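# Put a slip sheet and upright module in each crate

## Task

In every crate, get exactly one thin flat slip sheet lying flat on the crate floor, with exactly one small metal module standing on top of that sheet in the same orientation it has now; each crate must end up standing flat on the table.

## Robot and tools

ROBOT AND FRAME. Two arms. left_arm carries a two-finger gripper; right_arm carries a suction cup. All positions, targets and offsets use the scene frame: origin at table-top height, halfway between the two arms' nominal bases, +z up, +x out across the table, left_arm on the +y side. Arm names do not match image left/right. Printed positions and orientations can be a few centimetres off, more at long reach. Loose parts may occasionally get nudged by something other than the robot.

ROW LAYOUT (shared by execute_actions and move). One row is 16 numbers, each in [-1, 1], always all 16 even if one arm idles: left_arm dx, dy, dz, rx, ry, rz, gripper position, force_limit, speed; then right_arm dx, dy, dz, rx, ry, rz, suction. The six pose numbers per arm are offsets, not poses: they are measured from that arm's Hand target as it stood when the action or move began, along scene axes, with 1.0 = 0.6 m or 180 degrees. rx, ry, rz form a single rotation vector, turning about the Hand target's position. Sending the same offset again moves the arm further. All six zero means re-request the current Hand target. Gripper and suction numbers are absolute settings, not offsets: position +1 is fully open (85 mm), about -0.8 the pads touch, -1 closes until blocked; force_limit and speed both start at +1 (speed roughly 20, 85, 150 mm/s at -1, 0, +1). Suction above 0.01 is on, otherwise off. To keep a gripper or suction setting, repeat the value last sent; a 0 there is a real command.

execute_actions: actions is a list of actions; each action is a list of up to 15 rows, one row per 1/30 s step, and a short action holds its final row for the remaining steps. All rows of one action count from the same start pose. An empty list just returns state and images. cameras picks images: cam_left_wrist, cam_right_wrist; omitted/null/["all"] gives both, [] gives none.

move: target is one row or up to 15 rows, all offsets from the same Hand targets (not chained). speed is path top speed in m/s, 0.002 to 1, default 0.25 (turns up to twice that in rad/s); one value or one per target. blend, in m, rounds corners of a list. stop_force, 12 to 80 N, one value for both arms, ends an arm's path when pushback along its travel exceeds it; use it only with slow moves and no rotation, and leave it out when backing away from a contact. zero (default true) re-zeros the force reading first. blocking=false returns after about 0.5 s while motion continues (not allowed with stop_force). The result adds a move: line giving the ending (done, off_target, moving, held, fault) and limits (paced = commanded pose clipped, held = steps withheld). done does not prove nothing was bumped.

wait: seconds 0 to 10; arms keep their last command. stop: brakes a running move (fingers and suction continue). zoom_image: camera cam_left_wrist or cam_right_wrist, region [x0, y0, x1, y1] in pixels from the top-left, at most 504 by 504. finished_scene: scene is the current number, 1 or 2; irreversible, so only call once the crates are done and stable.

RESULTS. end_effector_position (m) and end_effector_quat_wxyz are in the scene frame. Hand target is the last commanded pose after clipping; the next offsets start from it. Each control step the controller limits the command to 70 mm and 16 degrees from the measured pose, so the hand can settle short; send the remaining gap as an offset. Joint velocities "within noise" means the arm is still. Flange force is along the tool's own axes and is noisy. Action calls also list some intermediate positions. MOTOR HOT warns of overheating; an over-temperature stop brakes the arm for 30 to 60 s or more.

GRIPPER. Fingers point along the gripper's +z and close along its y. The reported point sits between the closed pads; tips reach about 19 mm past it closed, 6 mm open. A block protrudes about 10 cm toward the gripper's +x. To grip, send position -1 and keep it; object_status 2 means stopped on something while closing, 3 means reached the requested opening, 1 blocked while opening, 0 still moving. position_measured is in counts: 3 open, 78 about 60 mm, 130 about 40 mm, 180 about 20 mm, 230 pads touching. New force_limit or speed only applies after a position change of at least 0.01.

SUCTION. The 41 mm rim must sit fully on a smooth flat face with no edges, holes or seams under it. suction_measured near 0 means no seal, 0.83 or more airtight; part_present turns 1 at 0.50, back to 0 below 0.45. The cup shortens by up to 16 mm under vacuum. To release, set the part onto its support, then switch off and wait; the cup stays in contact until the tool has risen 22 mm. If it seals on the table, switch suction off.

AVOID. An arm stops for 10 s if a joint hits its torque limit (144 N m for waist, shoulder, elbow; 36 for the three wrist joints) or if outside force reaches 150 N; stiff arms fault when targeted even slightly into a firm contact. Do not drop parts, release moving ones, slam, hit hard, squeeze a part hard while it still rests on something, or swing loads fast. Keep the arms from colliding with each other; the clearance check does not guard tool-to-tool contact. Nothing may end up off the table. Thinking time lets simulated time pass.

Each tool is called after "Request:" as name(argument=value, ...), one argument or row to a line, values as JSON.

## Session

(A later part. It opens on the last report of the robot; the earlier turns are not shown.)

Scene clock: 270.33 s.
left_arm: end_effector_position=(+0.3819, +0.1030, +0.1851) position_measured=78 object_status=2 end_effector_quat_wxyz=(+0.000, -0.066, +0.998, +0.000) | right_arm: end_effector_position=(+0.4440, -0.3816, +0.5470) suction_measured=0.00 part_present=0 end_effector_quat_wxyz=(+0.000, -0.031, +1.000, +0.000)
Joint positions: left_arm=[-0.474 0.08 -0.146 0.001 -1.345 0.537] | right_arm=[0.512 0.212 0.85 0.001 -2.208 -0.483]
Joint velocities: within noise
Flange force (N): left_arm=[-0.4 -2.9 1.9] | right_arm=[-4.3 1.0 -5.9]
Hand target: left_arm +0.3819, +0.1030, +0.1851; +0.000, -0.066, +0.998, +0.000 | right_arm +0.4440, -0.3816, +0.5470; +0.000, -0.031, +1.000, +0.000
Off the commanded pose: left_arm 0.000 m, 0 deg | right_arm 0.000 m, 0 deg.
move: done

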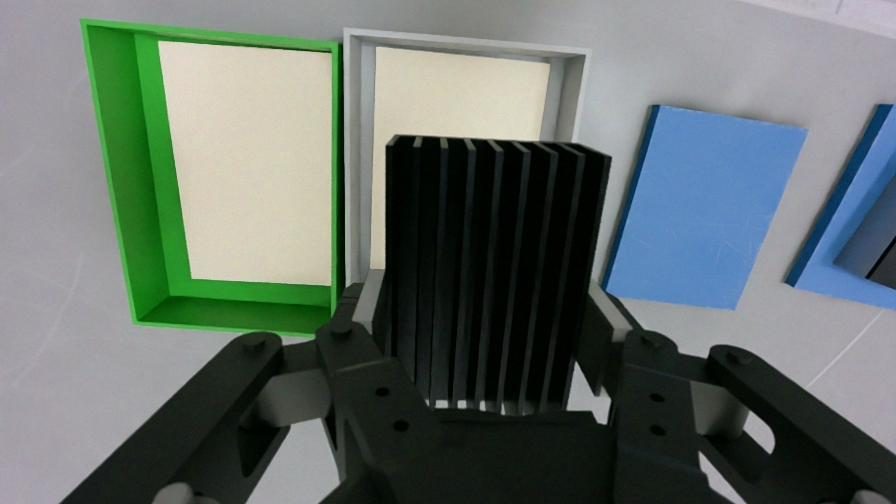

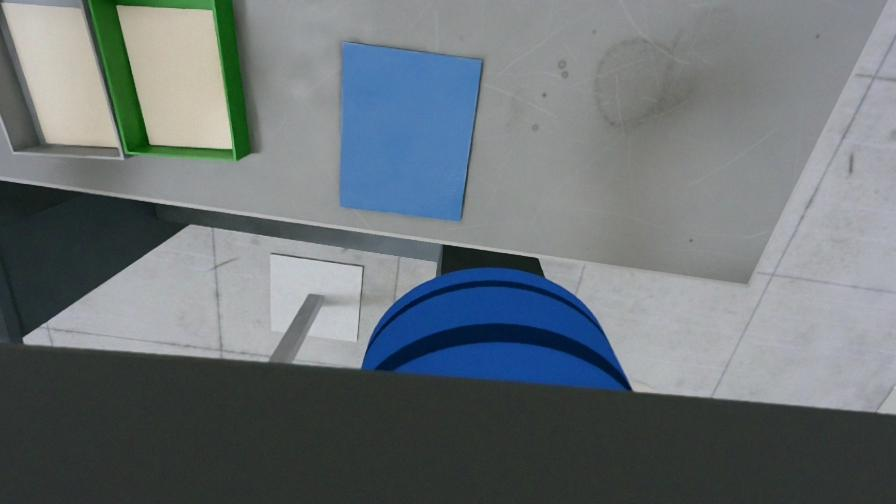

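Request:
move(
  target=[0,0,-0.18,0,0,0,-1,-0.6,-1,0,0,0,0,0,0,0],
  speed=0.1,
  cameras=["cam_left_wrist"],
)

Scene clock: 276.90 s.
left_arm: end_effector_position=(+0.3819, +0.1031, +0.0771) position_measured=78 object_status=2 end_effector_quat_wxyz=(+0.000, -0.066, +0.998, +0.000) | right_arm: end_effector_position=(+0.4440, -0.3816, +0.5470) suction_measured=0.00 part_present=0 end_effector_quat_wxyz=(+0.000, -0.031, +1.000, +0.000)
Joint positions: left_arm=[-0.474 0.173 -0.309 0.001 -1.089 0.536] | right_arm=[0.512 0.212 0.85 0.001 -2.208 -0.483]
Joint velocities: within noise
Flange force (N): left_arm=[-1.8 -3.0 2.0] | right_arm=[-4.5 0.8 -6.0]
Hand target: left_arm +0.3819, +0.1030, +0.0771; +0.000, -0.066, +0.998, +0.000 | right_arm +0.4440, -0.3816, +0.5470; +0.000, -0.031, +1.000, +0.000
Off the commanded pose: left_arm 0.000 m, 0 deg | right_arm 0.000 m, 0 deg.
move: done
Images, in order (width x height): cam_left_wrist 896x504.

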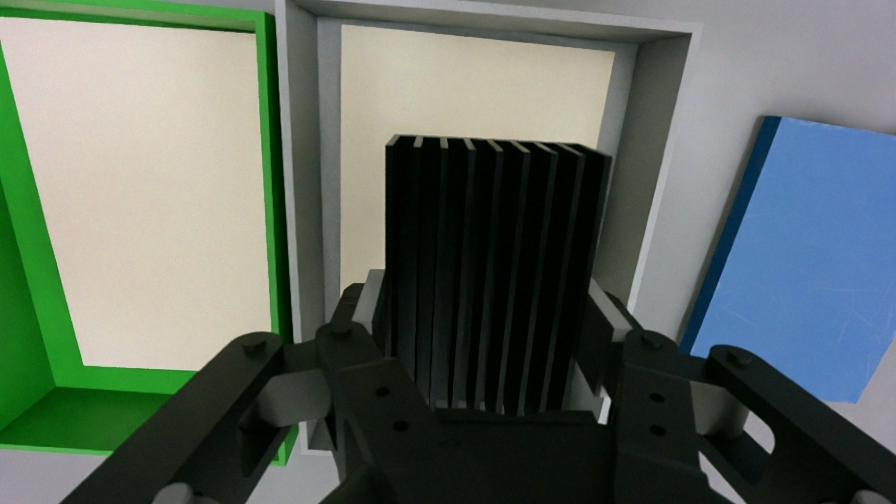

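Request:
move(
  target=[0.0012,-0.0085,-0.03,0,0,0,-1,-0.6,-1,0,0,0,0,0,0,0],
  speed=0.04,
  cameras=["cam_left_wrist"],
)

Scene clock: 285.80 s.
left_arm: end_effector_position=(+0.3827, +0.0979, +0.0591) position_measured=78 object_status=2 end_effector_quat_wxyz=(+0.000, -0.066, +0.998, +0.000) | right_arm: end_effector_position=(+0.4440, -0.3816, +0.5470) suction_measured=0.00 part_present=0 end_effector_quat_wxyz=(+0.000, -0.031, +1.000, +0.000)
Joint positions: left_arm=[-0.483 0.205 -0.319 0.001 -1.047 0.546] | right_arm=[0.512 0.212 0.85 0.001 -2.208 -0.483]
Joint velocities: within noise
Flange force (N): left_arm=[-1.6 -3.7 2.1] | right_arm=[-4.5 1.0 -6.2]
Hand target: left_arm +0.3827, +0.0979, +0.0591; +0.000, -0.066, +0.998, +0.000 | right_arm +0.4440, -0.3816, +0.5470; +0.000, -0.031, +1.000, +0.000
Off the commanded pose: left_arm 0.000 m, 0 deg | right_arm 0.000 m, 0 deg.
move: done
Images, in order (width x height): cam_left_wrist 896x504.

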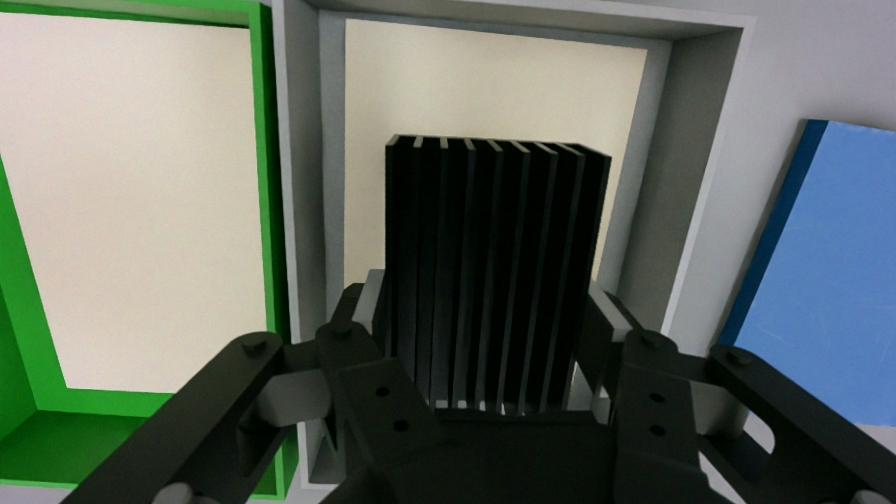

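Request:
move(
  target=[0,-0.002,-0.04,0,0,0,-1,-0.6,-1,0,0,0,0,0,0,0],
  speed=0.015,
  stop_force=12,
)

Request:
zoom_image(
  camera="cam_right_wrist",
  region=[0, 0, 200, 200],
)

Scene clock: 294.83 s.
left_arm: end_effector_position=(+0.3827, +0.0967, +0.0351) position_measured=78 object_status=2 end_effector_quat_wxyz=(+0.000, -0.066, +0.998, +0.000) | right_arm: end_effector_position=(+0.4440, -0.3816, +0.5470) suction_measured=0.00 part_present=0 end_effector_quat_wxyz=(+0.000, -0.031, +1.000, +0.000)
Joint positions: left_arm=[-0.486 0.239 -0.342 0.001 -0.99 0.548] | right_arm=[0.512 0.212 0.85 0.001 -2.208 -0.483]
Joint velocities: within noise
Flange force (N): left_arm=[-1.5 -3.6 2.4] | right_arm=[-4.7 0.8 -6.2]
Hand target: left_arm +0.3827, +0.0967, +0.0351; +0.000, -0.066, +0.998, +0.000 | right_arm +0.4440, -0.3816, +0.5470; +0.000, -0.031, +1.000, +0.000
Off the commanded pose: left_arm 0.000 m, 0 deg | right_arm 0.000 m, 0 deg.
move: done

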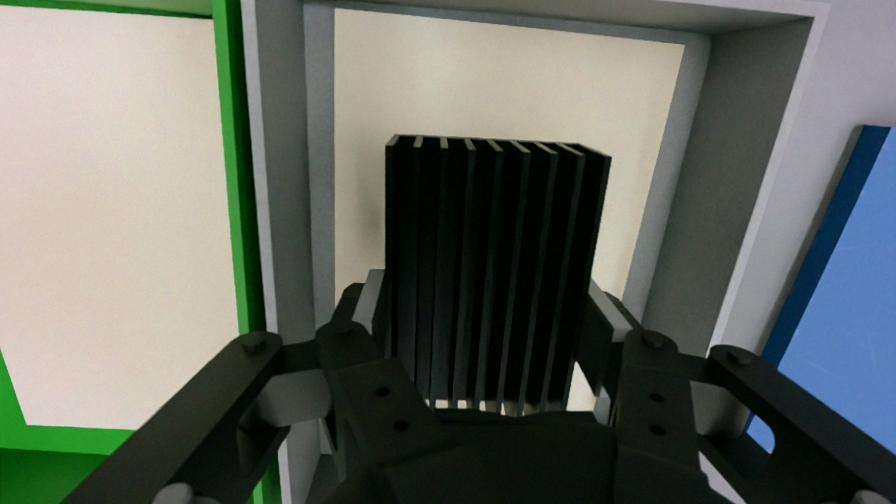

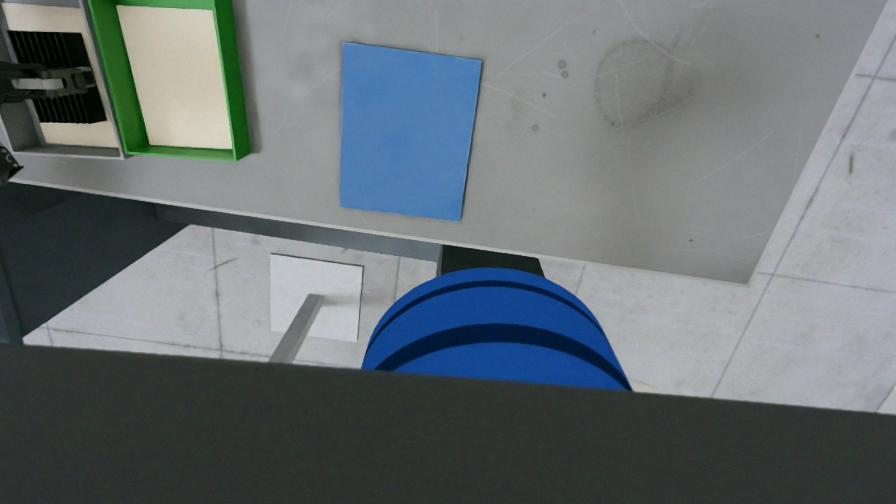

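Scaled by 2.520 from the camera's 896x504 image, which has a finer 1280x720 frame.

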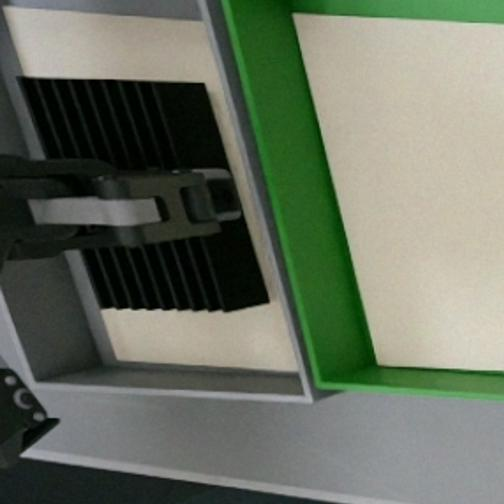

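Request:
move(
  target=[0,0,-0.05,0,0,0,-1,-0.6,-1,0,0,0,0,0,0,0],
  speed=0.012,
  stop_force=12,
)

Request:
zoom_image(
  camera="cam_right_wrist",
  region=[0, 0, 200, 200],
)

Scene clock: 305.30 s.
left_arm: end_effector_position=(+0.3827, +0.0966, +0.0302) position_measured=78 object_status=2 end_effector_quat_wxyz=(+0.000, -0.066, +0.998, +0.000) | right_arm: end_effector_position=(+0.4440, -0.3816, +0.5470) suction_measured=0.00 part_present=0 end_effector_quat_wxyz=(+0.000, -0.031, +1.000, +0.000)
Joint positions: left_arm=[-0.486 0.246 -0.347 0.001 -0.978 0.548] | right_arm=[0.512 0.212 0.85 0.001 -2.208 -0.483]
Joint velocities: within noise
Flange force (N): left_arm=[0.6 1.5 -28.2] | right_arm=[-4.9 0.9 -6.6]
Hand target: left_arm +0.3827, +0.0967, +0.0302; +0.000, -0.066, +0.998, +0.000 (not the last commanded pose) | right_arm +0.4440, -0.3816, +0.5470; +0.000, -0.031, +1.000, +0.000
Off the commanded pose: left_arm 0.025 m, 0 deg | right_arm 0.000 m, 0 deg.
move: contact (left_arm)

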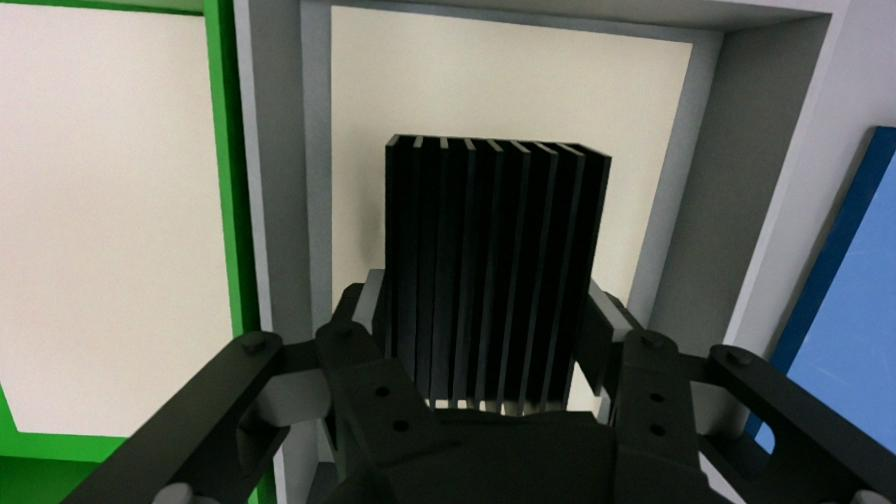

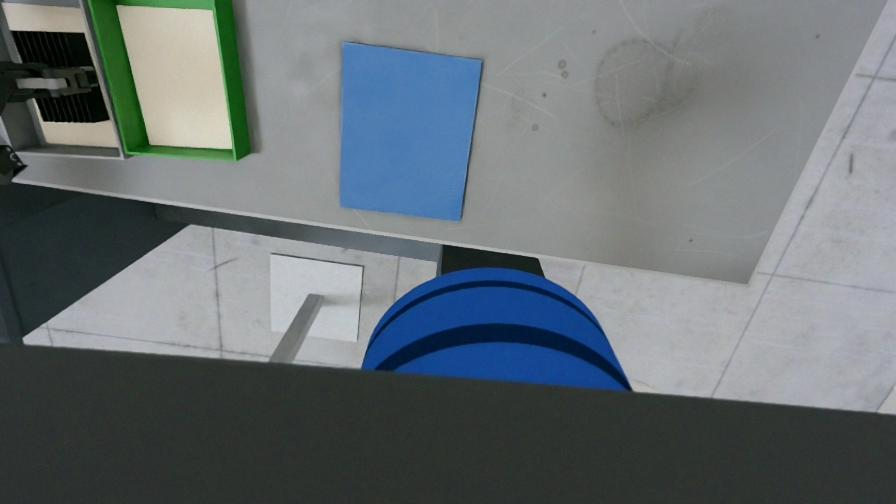

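Scaled by 2.520 from the camera's 896x504 image, which has a finer 1280x720 frame.

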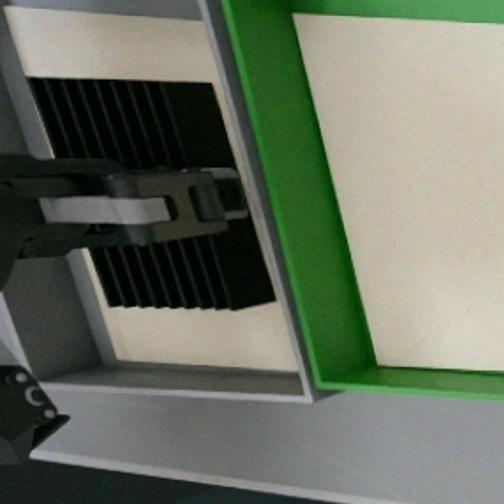

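Request:
move(
  target=[0,0,0.001,0,0,0,-1,-0.6,-1,0,0,0,0,0,0,0],
  speed=0.01,
  cameras=[],
)

Request:
move(
  target=[0,0,0,0,0,0,0.68,-0.6,-1,0,0,0,0,0,0,0],
  cameras=[],
)

Request:
wait(
  seconds=0.5,
  cameras=["cam_left_wrist"],
)

Request:
move(
  target=[
    [0,0,0.08,0,0,0,0.68,-0.6,-1,0,0,0,0,0,0,0],
    [0,0,0.28,0,0,0,0.68,-0.6,-1,0,0,0,0,0,0,0],
  ],
  speed=[0.04, 0.2],
)

Scene clock: 315.27 s.
left_arm: end_effector_position=(+0.3827, +0.0967, +0.0307) position_measured=78 object_status=2 end_effector_quat_wxyz=(+0.000, -0.066, +0.998, +0.000) | right_arm: end_effector_position=(+0.4440, -0.3816, +0.5470) suction_measured=0.00 part_present=0 end_effector_quat_wxyz=(+0.000, -0.031, +1.000, +0.000)
Joint positions: left_arm=[-0.486 0.245 -0.346 0.001 -0.98 0.548] | right_arm=[0.512 0.212 0.85 0.001 -2.208 -0.483]
Joint velocities: within noise
Flange force (N): left_arm=[-1.5 -3.0 1.9] | right_arm=[-3.8 0.5 -5.4]
Hand target: left_arm +0.3827, +0.0967, +0.0308; +0.000, -0.066, +0.998, +0.000 | right_arm +0.4440, -0.3816, +0.5470; +0.000, -0.031, +1.000, +0.000
Off the commanded pose: left_arm 0.000 m, 0 deg | right_arm 0.000 m, 0 deg.
move: done
No camera images: "cameras" was empty.

Scene clock: 316.20 s.
left_arm: end_effector_position=(+0.3827, +0.0967, +0.0308) position_measured=43 object_status=0 end_effector_quat_wxyz=(+0.000, -0.066, +0.998, +0.000) | right_arm: end_effector_position=(+0.4440, -0.3816, +0.5470) suction_measured=0.00 part_present=0 end_effector_quat_wxyz=(+0.000, -0.031, +1.000, +0.000)
Joint positions: left_arm=[-0.486 0.245 -0.346 0.001 -0.98 0.548] | right_arm=[0.512 0.212 0.85 0.001 -2.208 -0.483]
Joint velocities: within noise
Flange force (N): left_arm=[-1.3 -3.5 -0.2] | right_arm=[-4.3 0.9 -5.6]
Hand target: left_arm +0.3827, +0.0967, +0.0308; +0.000, -0.066, +0.998, +0.000 | right_arm +0.4440, -0.3816, +0.5470; +0.000, -0.031, +1.000, +0.000
Off the commanded pose: left_arm 0.000 m, 0 deg | right_arm 0.000 m, 0 deg.
move: done
No camera images: "cameras" was empty.

Scene clock: 316.70 s.
left_arm: end_effector_position=(+0.3827, +0.0967, +0.0308) position_measured=44 object_status=3 end_effector_quat_wxyz=(+0.000, -0.066, +0.998, +0.000) | right_arm: end_effector_position=(+0.4440, -0.3816, +0.5470) suction_measured=0.00 part_present=0 end_effector_quat_wxyz=(+0.000, -0.031, +1.000, +0.000)
Joint positions: left_arm=[-0.486 0.245 -0.346 0.001 -0.98 0.548] | right_arm=[0.512 0.212 0.85 0.001 -2.208 -0.483]
Joint velocities: within noise
Flange force (N): left_arm=[-1.4 -3.6 -0.1] | right_arm=[-4.9 0.7 -6.4]
Hand target: left_arm +0.3827, +0.0967, +0.0308; +0.000, -0.066, +0.998, +0.000 | right_arm +0.4440, -0.3816, +0.5470; +0.000, -0.031, +1.000, +0.000
Off the commanded pose: left_arm 0.000 m, 0 deg | right_arm 0.000 m, 0 deg.
wait: 0.50 s; at rest by 0.17 s
Images, in order (width x height): cam_left_wrist 896x504.

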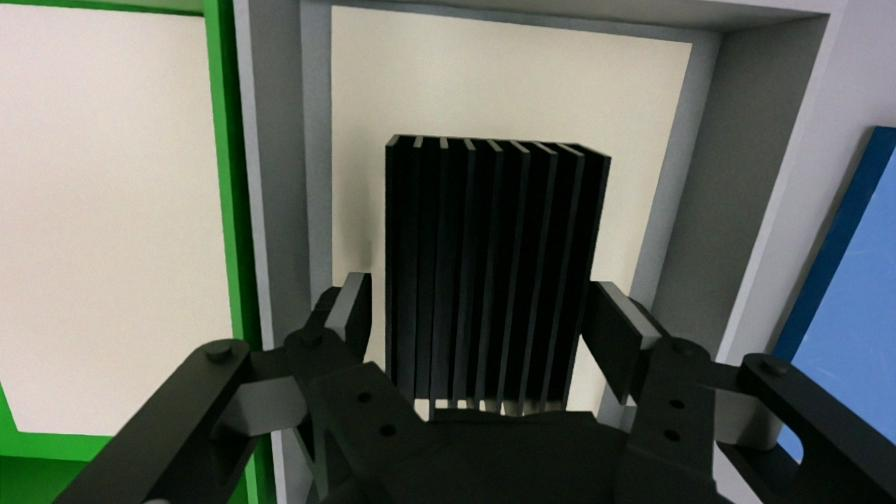

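Scene clock: 318.97 s.
left_arm: end_effector_position=(+0.3827, +0.0966, +0.1988) position_measured=44 object_status=3 end_effector_quat_wxyz=(+0.000, -0.066, +0.998, +0.000) | right_arm: end_effector_position=(+0.4440, -0.3816, +0.5470) suction_measured=0.00 part_present=0 end_effector_quat_wxyz=(+0.000, -0.031, +1.000, +0.000)
Joint positions: left_arm=[-0.486 0.084 -0.109 0.001 -1.378 0.549] | right_arm=[0.512 0.212 0.85 0.001 -2.208 -0.483]
Joint velocities: within noise
Flange force (N): left_arm=[-2.0 -3.9 -1.7] | right_arm=[-4.6 1.1 -5.9]
Hand target: left_arm +0.3827, +0.0967, +0.1988; +0.000, -0.066, +0.998, +0.000 | right_arm +0.4440, -0.3816, +0.5470; +0.000, -0.031, +1.000, +0.000
Off the commanded pose: left_arm 0.000 m, 0 deg | right_arm 0.000 m, 0 deg.
move: done

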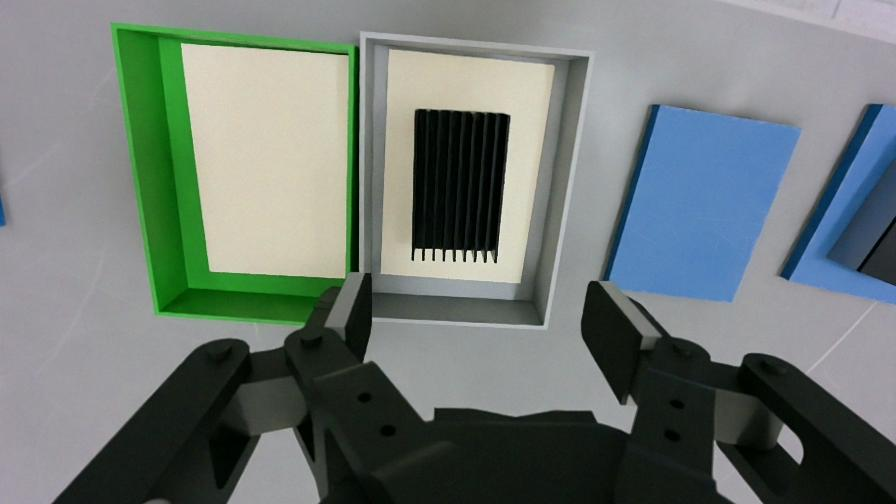

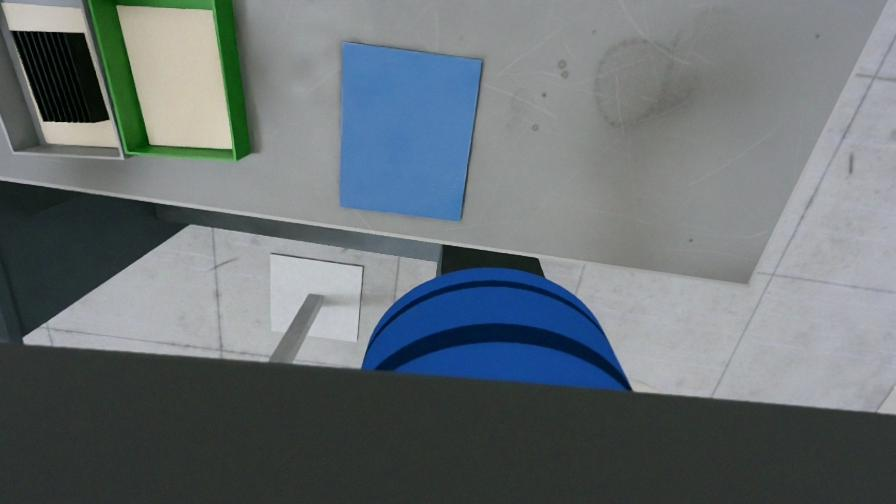

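Request:
move(
  target=[-0.0545,0.553,0.043,0,0,-0.095,1,-0.6,-1,0,0,0,0,0,0,0],
)

Request:
zoom_image(
  camera="cam_left_wrist",
  region=[300, 0, 700, 300],
)

Scene clock: 332.37 s.
left_arm: end_effector_position=(+0.3500, +0.4284, +0.2246) position_measured=3 object_status=3 end_effector_quat_wxyz=(+0.000, +0.083, +0.997, +0.000) | right_arm: end_effector_position=(+0.4440, -0.3816, +0.5470) suction_measured=0.00 part_present=0 end_effector_quat_wxyz=(+0.000, -0.031, +1.000, +0.000)
Joint positions: left_arm=[0.416 -0.3 -0.392 0 -1.479 -0.651] | right_arm=[0.512 0.212 0.85 0.001 -2.208 -0.483]
Joint velocities: within noise
Flange force (N): left_arm=[-4.7 -1.5 -1.8] | right_arm=[-4.6 1.1 -6.5]
Hand target: left_arm +0.3500, +0.4285, +0.2246; +0.000, +0.083, +0.997, +0.000 | right_arm +0.4440, -0.3816, +0.5470; +0.000, -0.031, +1.000, +0.000
Off the commanded pose: left_arm 0.000 m, 0 deg | right_arm 0.000 m, 0 deg.
move: done

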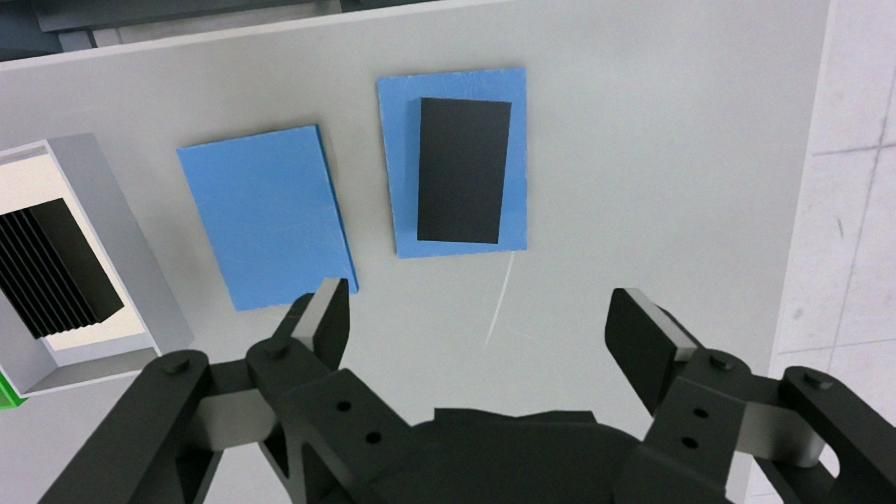

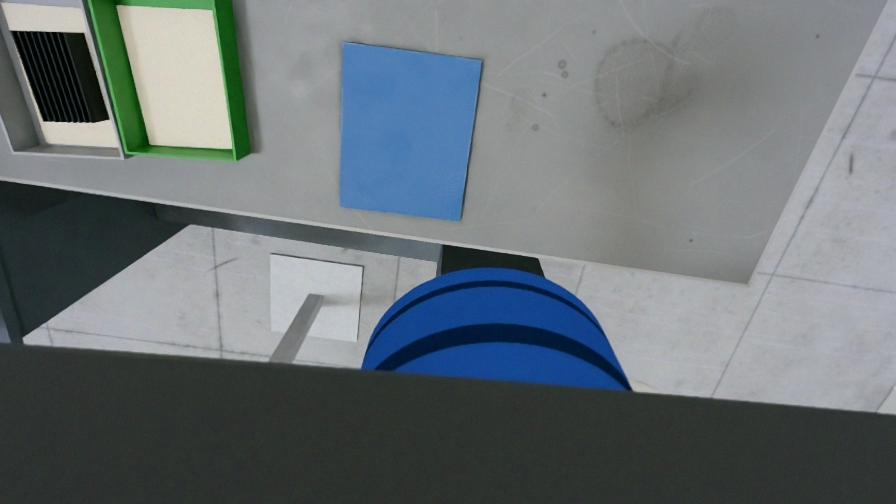

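Scaled by 1.260 from the camera's 896x504 image, which has a finer 1280x720 frame.

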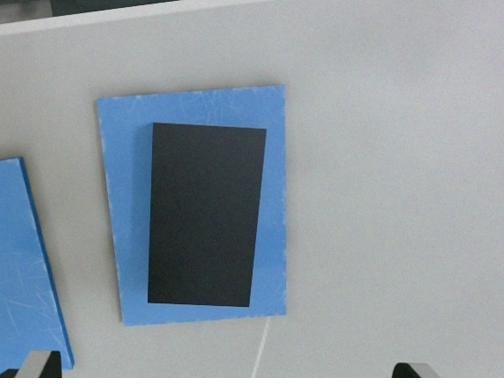

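Request:
move(
  target=[-0.007,0.0118,-0.2743,0,0,-0.004,1,-0.6,-1,0,0,0,0,0,0,0],
  speed=0.15,
  cameras=["cam_left_wrist"],
)

Request:
move(
  target=[0,0,-0.0415,0,0,0,1,-0.6,-1,0,0,0,0,0,0,0],
  speed=0.02,
  stop_force=12,
  cameras=["cam_left_wrist"],
)

Scene clock: 337.83 s.
left_arm: end_effector_position=(+0.3458, +0.4356, +0.0600) position_measured=3 object_status=3 end_effector_quat_wxyz=(+0.000, +0.089, +0.996, +0.000) | right_arm: end_effector_position=(+0.4440, -0.3816, +0.5470) suction_measured=0.00 part_present=0 end_effector_quat_wxyz=(+0.000, -0.031, +1.000, +0.000)
Joint positions: left_arm=[0.443 -0.167 -0.695 0 -1.043 -0.691] | right_arm=[0.512 0.212 0.85 0.001 -2.208 -0.483]
Joint velocities: within noise
Flange force (N): left_arm=[-3.2 -0.6 -0.8] | right_arm=[-4.4 0.9 -6.3]
Hand target: left_arm +0.3458, +0.4355, +0.0600; +0.000, +0.089, +0.996, +0.000 | right_arm +0.4440, -0.3816, +0.5470; +0.000, -0.031, +1.000, +0.000
Off the commanded pose: left_arm 0.000 m, 0 deg | right_arm 0.000 m, 0 deg.
move: done
Images, in order (width x height): cam_left_wrist 896x504.

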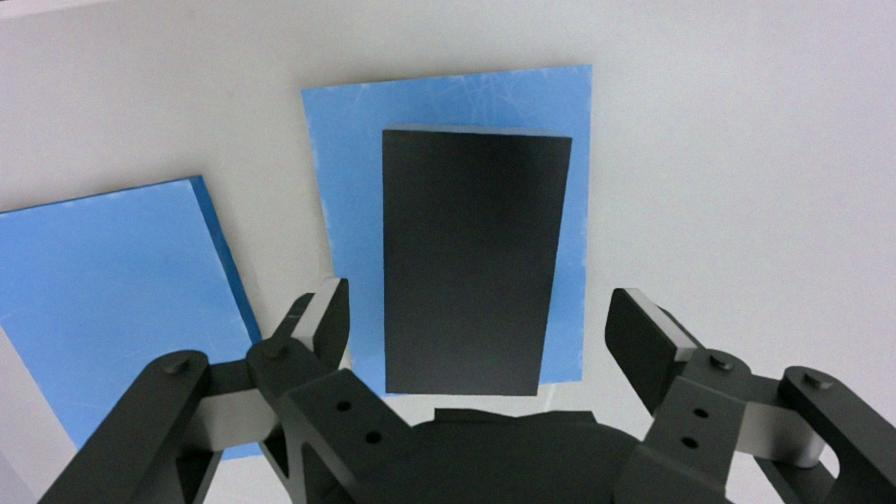

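Scene clock: 339.80 s.
left_arm: end_effector_position=(+0.3458, +0.4355, +0.0351) position_measured=3 object_status=3 end_effector_quat_wxyz=(+0.000, +0.089, +0.996, +0.000) | right_arm: end_effector_position=(+0.4440, -0.3816, +0.5470) suction_measured=0.00 part_present=0 end_effector_quat_wxyz=(+0.000, -0.031, +1.000, +0.000)
Joint positions: left_arm=[0.443 -0.124 -0.728 0 -0.967 -0.691] | right_arm=[0.512 0.212 0.85 0.001 -2.208 -0.483]
Joint velocities: within noise
Flange force (N): left_arm=[-3.6 -0.8 -0.6] | right_arm=[-4.8 0.6 -6.1]
Hand target: left_arm +0.3458, +0.4355, +0.0351; +0.000, +0.089, +0.996, +0.000 | right_arm +0.4440, -0.3816, +0.5470; +0.000, -0.031, +1.000, +0.000
Off the commanded pose: left_arm 0.000 m, 0 deg | right_arm 0.000 m, 0 deg.
move: done
Images, in order (width x height): cam_left_wrist 896x504.

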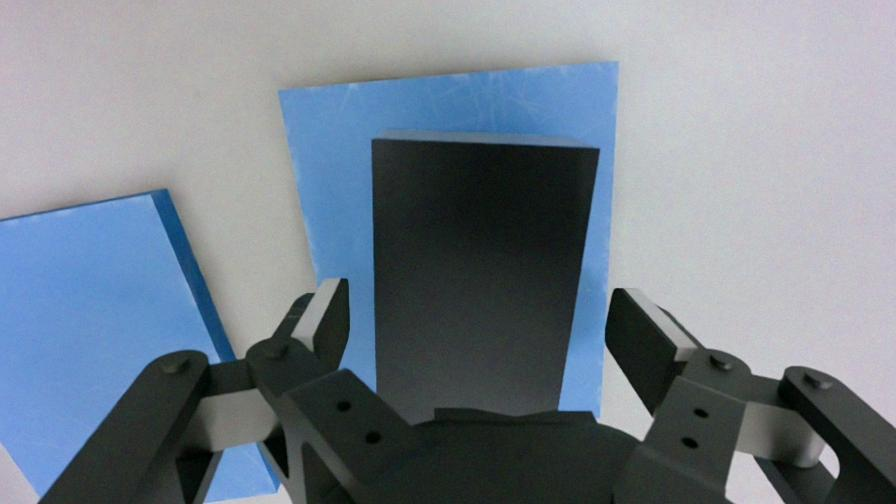

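Request:
move(
  target=[0,0,0,0,0,-0.003,-1,-0.6,-1,0,0,0,0,0,0,0],
  cameras=[],
)

Request:
wait(
  seconds=0.5,
  cameras=["cam_left_wrist"],
)

Request:
move(
  target=[
    [0,0,0.05,0,0,0,-1,-0.6,-1,0,0,0,0,0,0,0],
    [0,0,0.25,0,0,0,-1,-0.6,-1,0,0,0,0,0,0,0],
  ],
  speed=[0.05, 0.12],
  cameras=["cam_left_wrist"],
)

Scene clock: 345.77 s.
left_arm: end_effector_position=(+0.3458, +0.4355, +0.0351) position_measured=78 object_status=2 end_effector_quat_wxyz=(+0.000, +0.094, +0.996, +0.000) | right_arm: end_effector_position=(+0.4440, -0.3816, +0.5470) suction_measured=0.00 part_present=0 end_effector_quat_wxyz=(+0.000, -0.031, +1.000, +0.000)
Joint positions: left_arm=[0.443 -0.124 -0.728 0 -0.967 -0.7] | right_arm=[0.512 0.212 0.85 0.001 -2.208 -0.483]
Joint velocities: within noise
Flange force (N): left_arm=[2.1 -1.4 -20.0] | right_arm=[-4.4 0.9 -5.9]
Hand target: left_arm +0.3458, +0.4355, +0.0351; +0.000, +0.094, +0.996, +0.000 | right_arm +0.4440, -0.3816, +0.5470; +0.000, -0.031, +1.000, +0.000
Off the commanded pose: left_arm 0.000 m, 0 deg | right_arm 0.000 m, 0 deg.
move: done
No camera images: "cameras" was empty.

Scene clock: 346.27 s.
left_arm: end_effector_position=(+0.3458, +0.4355, +0.0351) position_measured=78 object_status=2 end_effector_quat_wxyz=(+0.000, +0.094, +0.996, +0.000) | right_arm: end_effector_position=(+0.4440, -0.3816, +0.5470) suction_measured=0.00 part_present=0 end_effector_quat_wxyz=(+0.000, -0.031, +1.000, +0.000)
Joint positions: left_arm=[0.443 -0.124 -0.728 0 -0.967 -0.7] | right_arm=[0.512 0.212 0.85 0.001 -2.208 -0.483]
Joint velocities: within noise
Flange force (N): left_arm=[1.3 -2.1 -19.9] | right_arm=[-5.1 0.9 -6.6]
Hand target: left_arm +0.3458, +0.4355, +0.0351; +0.000, +0.094, +0.996, +0.000 | right_arm +0.4440, -0.3816, +0.5470; +0.000, -0.031, +1.000, +0.000
Off the commanded pose: left_arm 0.000 m, 0 deg | right_arm 0.000 m, 0 deg.
wait: 0.50 s; at rest by 0.17 s
Images, in order (width x height): cam_left_wrist 896x504.

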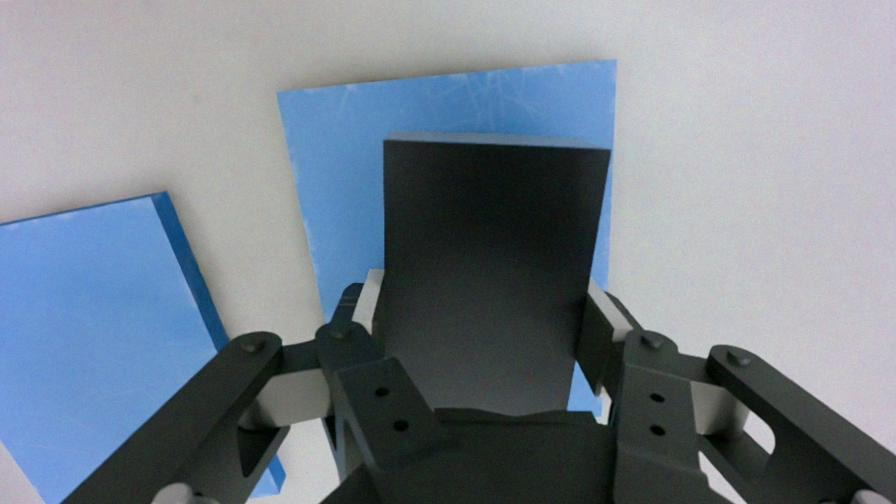

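Scene clock: 348.33 s.
left_arm: end_effector_position=(+0.3459, +0.4355, +0.1851) position_measured=78 object_status=2 end_effector_quat_wxyz=(+0.000, +0.094, +0.996, +0.000) | right_arm: end_effector_position=(+0.4440, -0.3816, +0.5470) suction_measured=0.00 part_present=0 end_effector_quat_wxyz=(+0.000, -0.031, +1.000, +0.000)
Joint positions: left_arm=[0.443 -0.295 -0.482 0 -1.385 -0.7] | right_arm=[0.512 0.212 0.85 0.001 -2.208 -0.483]
Joint velocities: within noise
Flange force (N): left_arm=[-4.5 -0.6 0.6] | right_arm=[-4.4 1.0 -5.7]
Hand target: left_arm +0.3458, +0.4355, +0.1851; +0.000, +0.094, +0.996, +0.000 | right_arm +0.4440, -0.3816, +0.5470; +0.000, -0.031, +1.000, +0.000
Off the commanded pose: left_arm 0.000 m, 0 deg | right_arm 0.000 m, 0 deg.
move: done
Images, in order (width x height): cam_left_wrist 896x504.

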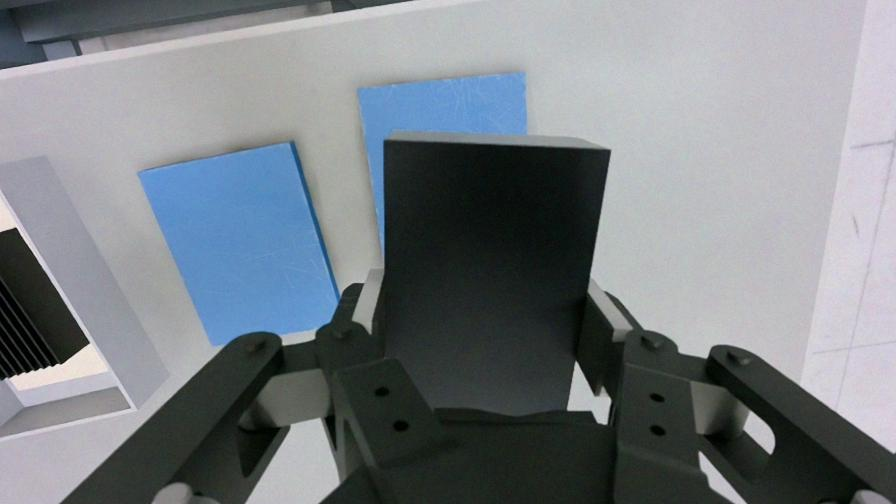

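Request:
move(
  target=[0.0903,-0.7825,0,0,0,0.102,-1,-0.6,-1,0,0,0,0,0,0,0],
  speed=0.2,
)

Scene clock: 365.63 s.
left_arm: end_effector_position=(+0.4000, -0.0340, +0.1851) position_measured=78 object_status=2 end_effector_quat_wxyz=(+0.000, -0.066, +0.998, +0.000) | right_arm: end_effector_position=(+0.4440, -0.3816, +0.5470) suction_measured=0.00 part_present=0 end_effector_quat_wxyz=(+0.000, -0.031, +1.000, +0.000)
Joint positions: left_arm=[-0.692 0.348 0.177 0.001 -1.4 0.755] | right_arm=[0.512 0.212 0.85 0.001 -2.208 -0.483]
Joint velocities: within noise
Flange force (N): left_arm=[-0.6 -2.8 1.0] | right_arm=[-4.5 0.5 -5.8]
Hand target: left_arm +0.4000, -0.0340, +0.1851; +0.000, -0.066, +0.998, +0.000 | right_arm +0.4440, -0.3816, +0.5470; +0.000, -0.031, +1.000, +0.000
Off the commanded pose: left_arm 0.000 m, 0 deg | right_arm 0.000 m, 0 deg.
move: done

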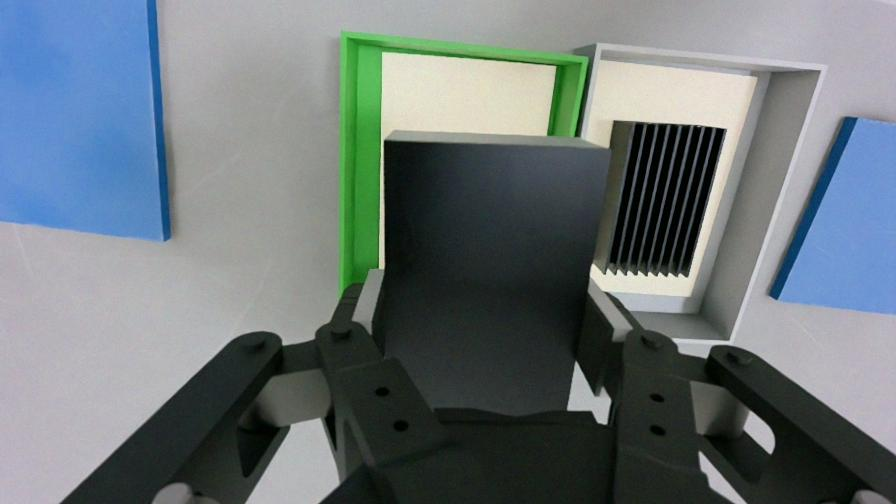

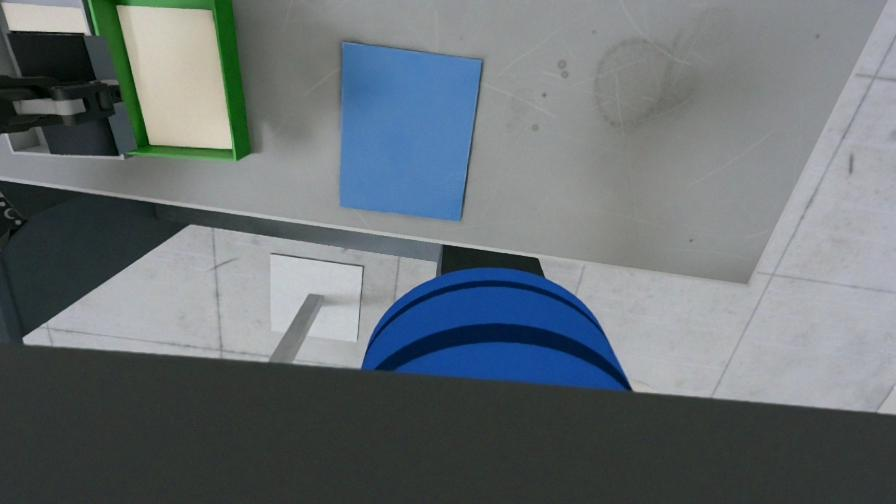

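Request:
move(
  target=[0.001,-0.0083,-0.18,0,0,0,-1,-0.6,-1,0,0,0,0,0,0,0],
  speed=0.1,
  cameras=["cam_left_wrist"],
)

Scene clock: 371.33 s.
left_arm: end_effector_position=(+0.4006, -0.0389, +0.0771) position_measured=78 object_status=2 end_effector_quat_wxyz=(+0.000, -0.066, +0.998, +0.000) | right_arm: end_effector_position=(+0.4440, -0.3816, +0.5470) suction_measured=0.00 part_present=0 end_effector_quat_wxyz=(+0.000, -0.031, +1.000, +0.000)
Joint positions: left_arm=[-0.698 0.433 0.032 0.001 -1.17 0.761] | right_arm=[0.512 0.212 0.85 0.001 -2.208 -0.483]
Joint velocities: within noise
Flange force (N): left_arm=[-2.5 -4.9 0.9] | right_arm=[-4.2 0.9 -5.7]
Hand target: left_arm +0.4006, -0.0389, +0.0771; +0.000, -0.066, +0.998, +0.000 | right_arm +0.4440, -0.3816, +0.5470; +0.000, -0.031, +1.000, +0.000
Off the commanded pose: left_arm 0.000 m, 0 deg | right_arm 0.000 m, 0 deg.
move: done
Images, in order (width x height): cam_left_wrist 896x504.

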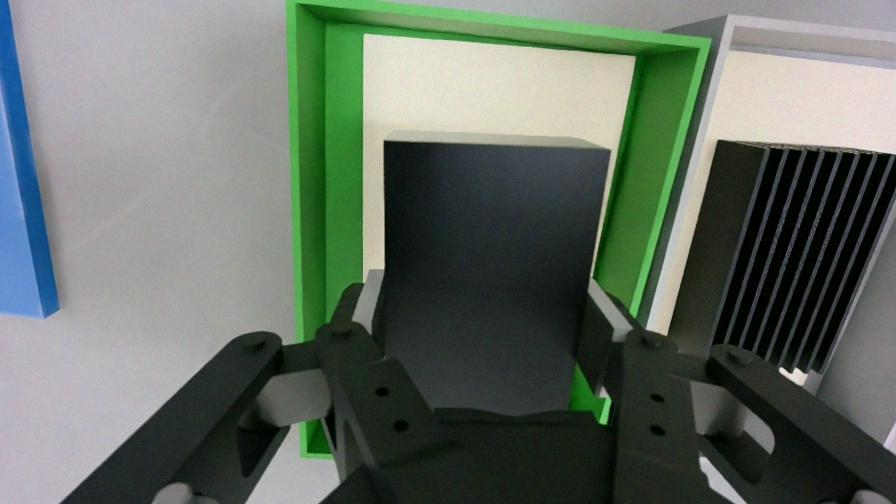

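Request:
move(
  target=[0,-0.003,-0.06,0,0,0,-1,-0.6,-1,0,0,0,0,0,0,0],
  speed=0.03,
  cameras=["cam_left_wrist"],
)

Request:
move(
  target=[0,0,-0.05,0,0,0,-1,-0.6,-1,0,0,0,0,0,0,0],
  speed=0.012,
  stop_force=12,
)

Request:
zoom_image(
  camera="cam_right_wrist",
  region=[50, 0, 250, 200],
)

Scene clock: 378.20 s.
left_arm: end_effector_position=(+0.4006, -0.0407, +0.0411) position_measured=78 object_status=2 end_effector_quat_wxyz=(+0.000, -0.066, +0.998, +0.000) | right_arm: end_effector_position=(+0.4440, -0.3816, +0.5470) suction_measured=0.00 part_present=0 end_effector_quat_wxyz=(+0.000, -0.031, +1.000, +0.000)
Joint positions: left_arm=[-0.701 0.473 -0.002 0.001 -1.096 0.763] | right_arm=[0.512 0.212 0.85 0.001 -2.208 -0.483]
Joint velocities: within noise
Flange force (N): left_arm=[-1.2 -2.8 1.2] | right_arm=[-4.9 1.0 -6.4]
Hand target: left_arm +0.4006, -0.0407, +0.0411; +0.000, -0.066, +0.998, +0.000 | right_arm +0.4440, -0.3816, +0.5470; +0.000, -0.031, +1.000, +0.000
Off the commanded pose: left_arm 0.000 m, 0 deg | right_arm 0.000 m, 0 deg.
move: done
Images, in order (width x height): cam_left_wrist 896x504.

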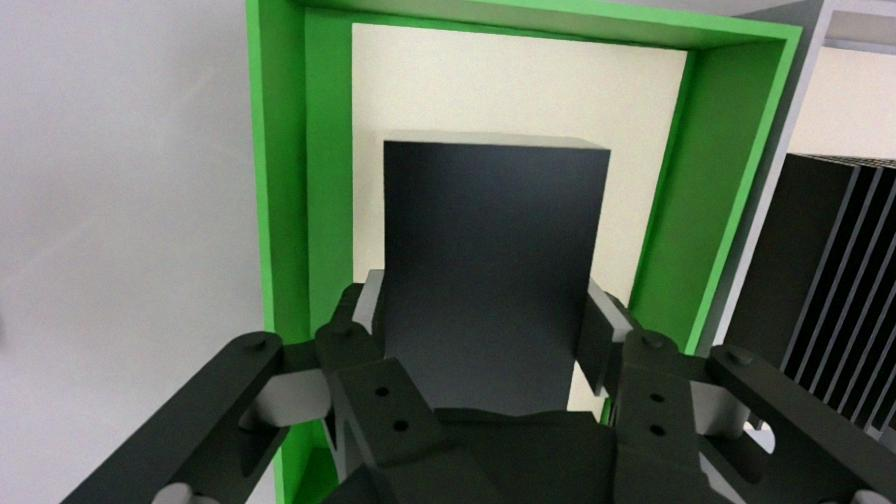

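Scene clock: 379.67 s.
left_arm: end_effector_position=(+0.4007, -0.0408, +0.0310) position_measured=78 object_status=2 end_effector_quat_wxyz=(+0.000, -0.066, +0.998, +0.000) | right_arm: end_effector_position=(+0.4440, -0.3816, +0.5470) suction_measured=0.00 part_present=0 end_effector_quat_wxyz=(+0.000, -0.031, +1.000, +0.000)
Joint positions: left_arm=[-0.701 0.484 -0.011 0.001 -1.075 0.763] | right_arm=[0.512 0.212 0.85 0.001 -2.208 -0.483]
Joint velocities: within noise
Flange force (N): left_arm=[-0.1 -0.6 -21.9] | right_arm=[-4.0 1.1 -5.7]
Hand target: left_arm +0.4007, -0.0408, +0.0310; +0.000, -0.066, +0.998, +0.000 (not the last commanded pose) | right_arm +0.4440, -0.3816, +0.5470; +0.000, -0.031, +1.000, +0.000
Off the commanded pose: left_arm 0.020 m, 0 deg | right_arm 0.000 m, 0 deg.
move: contact (left_arm)

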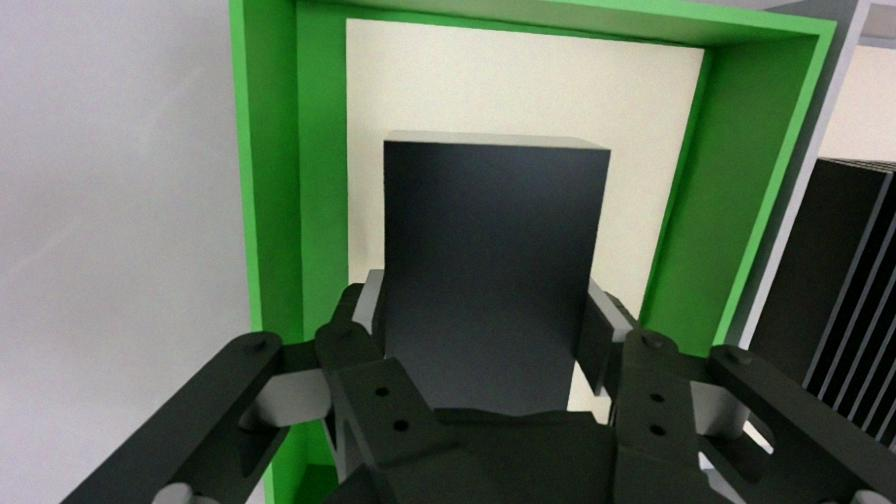

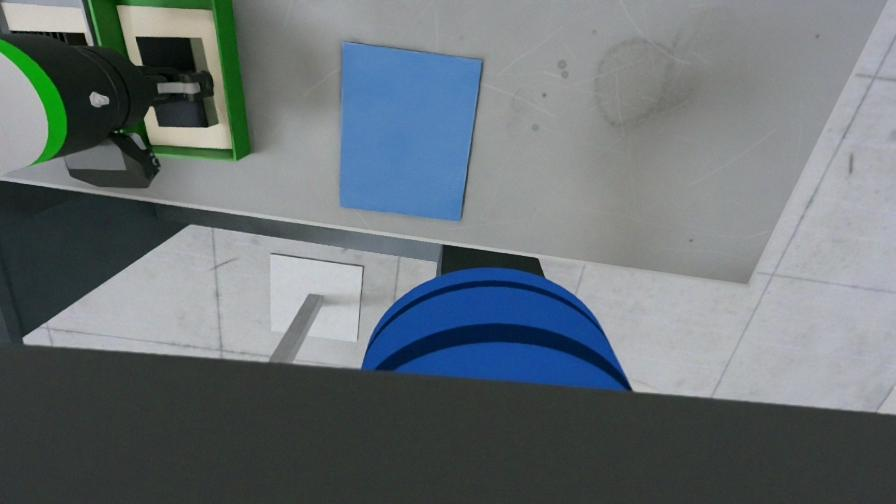

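Scaled by 2.520 from the camera's 896x504 image, which has a finer 1280x720 frame.

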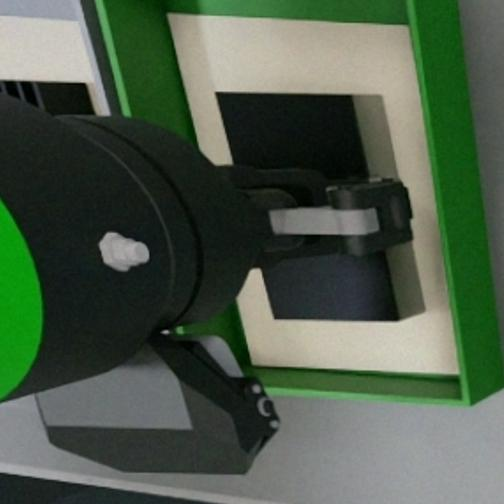

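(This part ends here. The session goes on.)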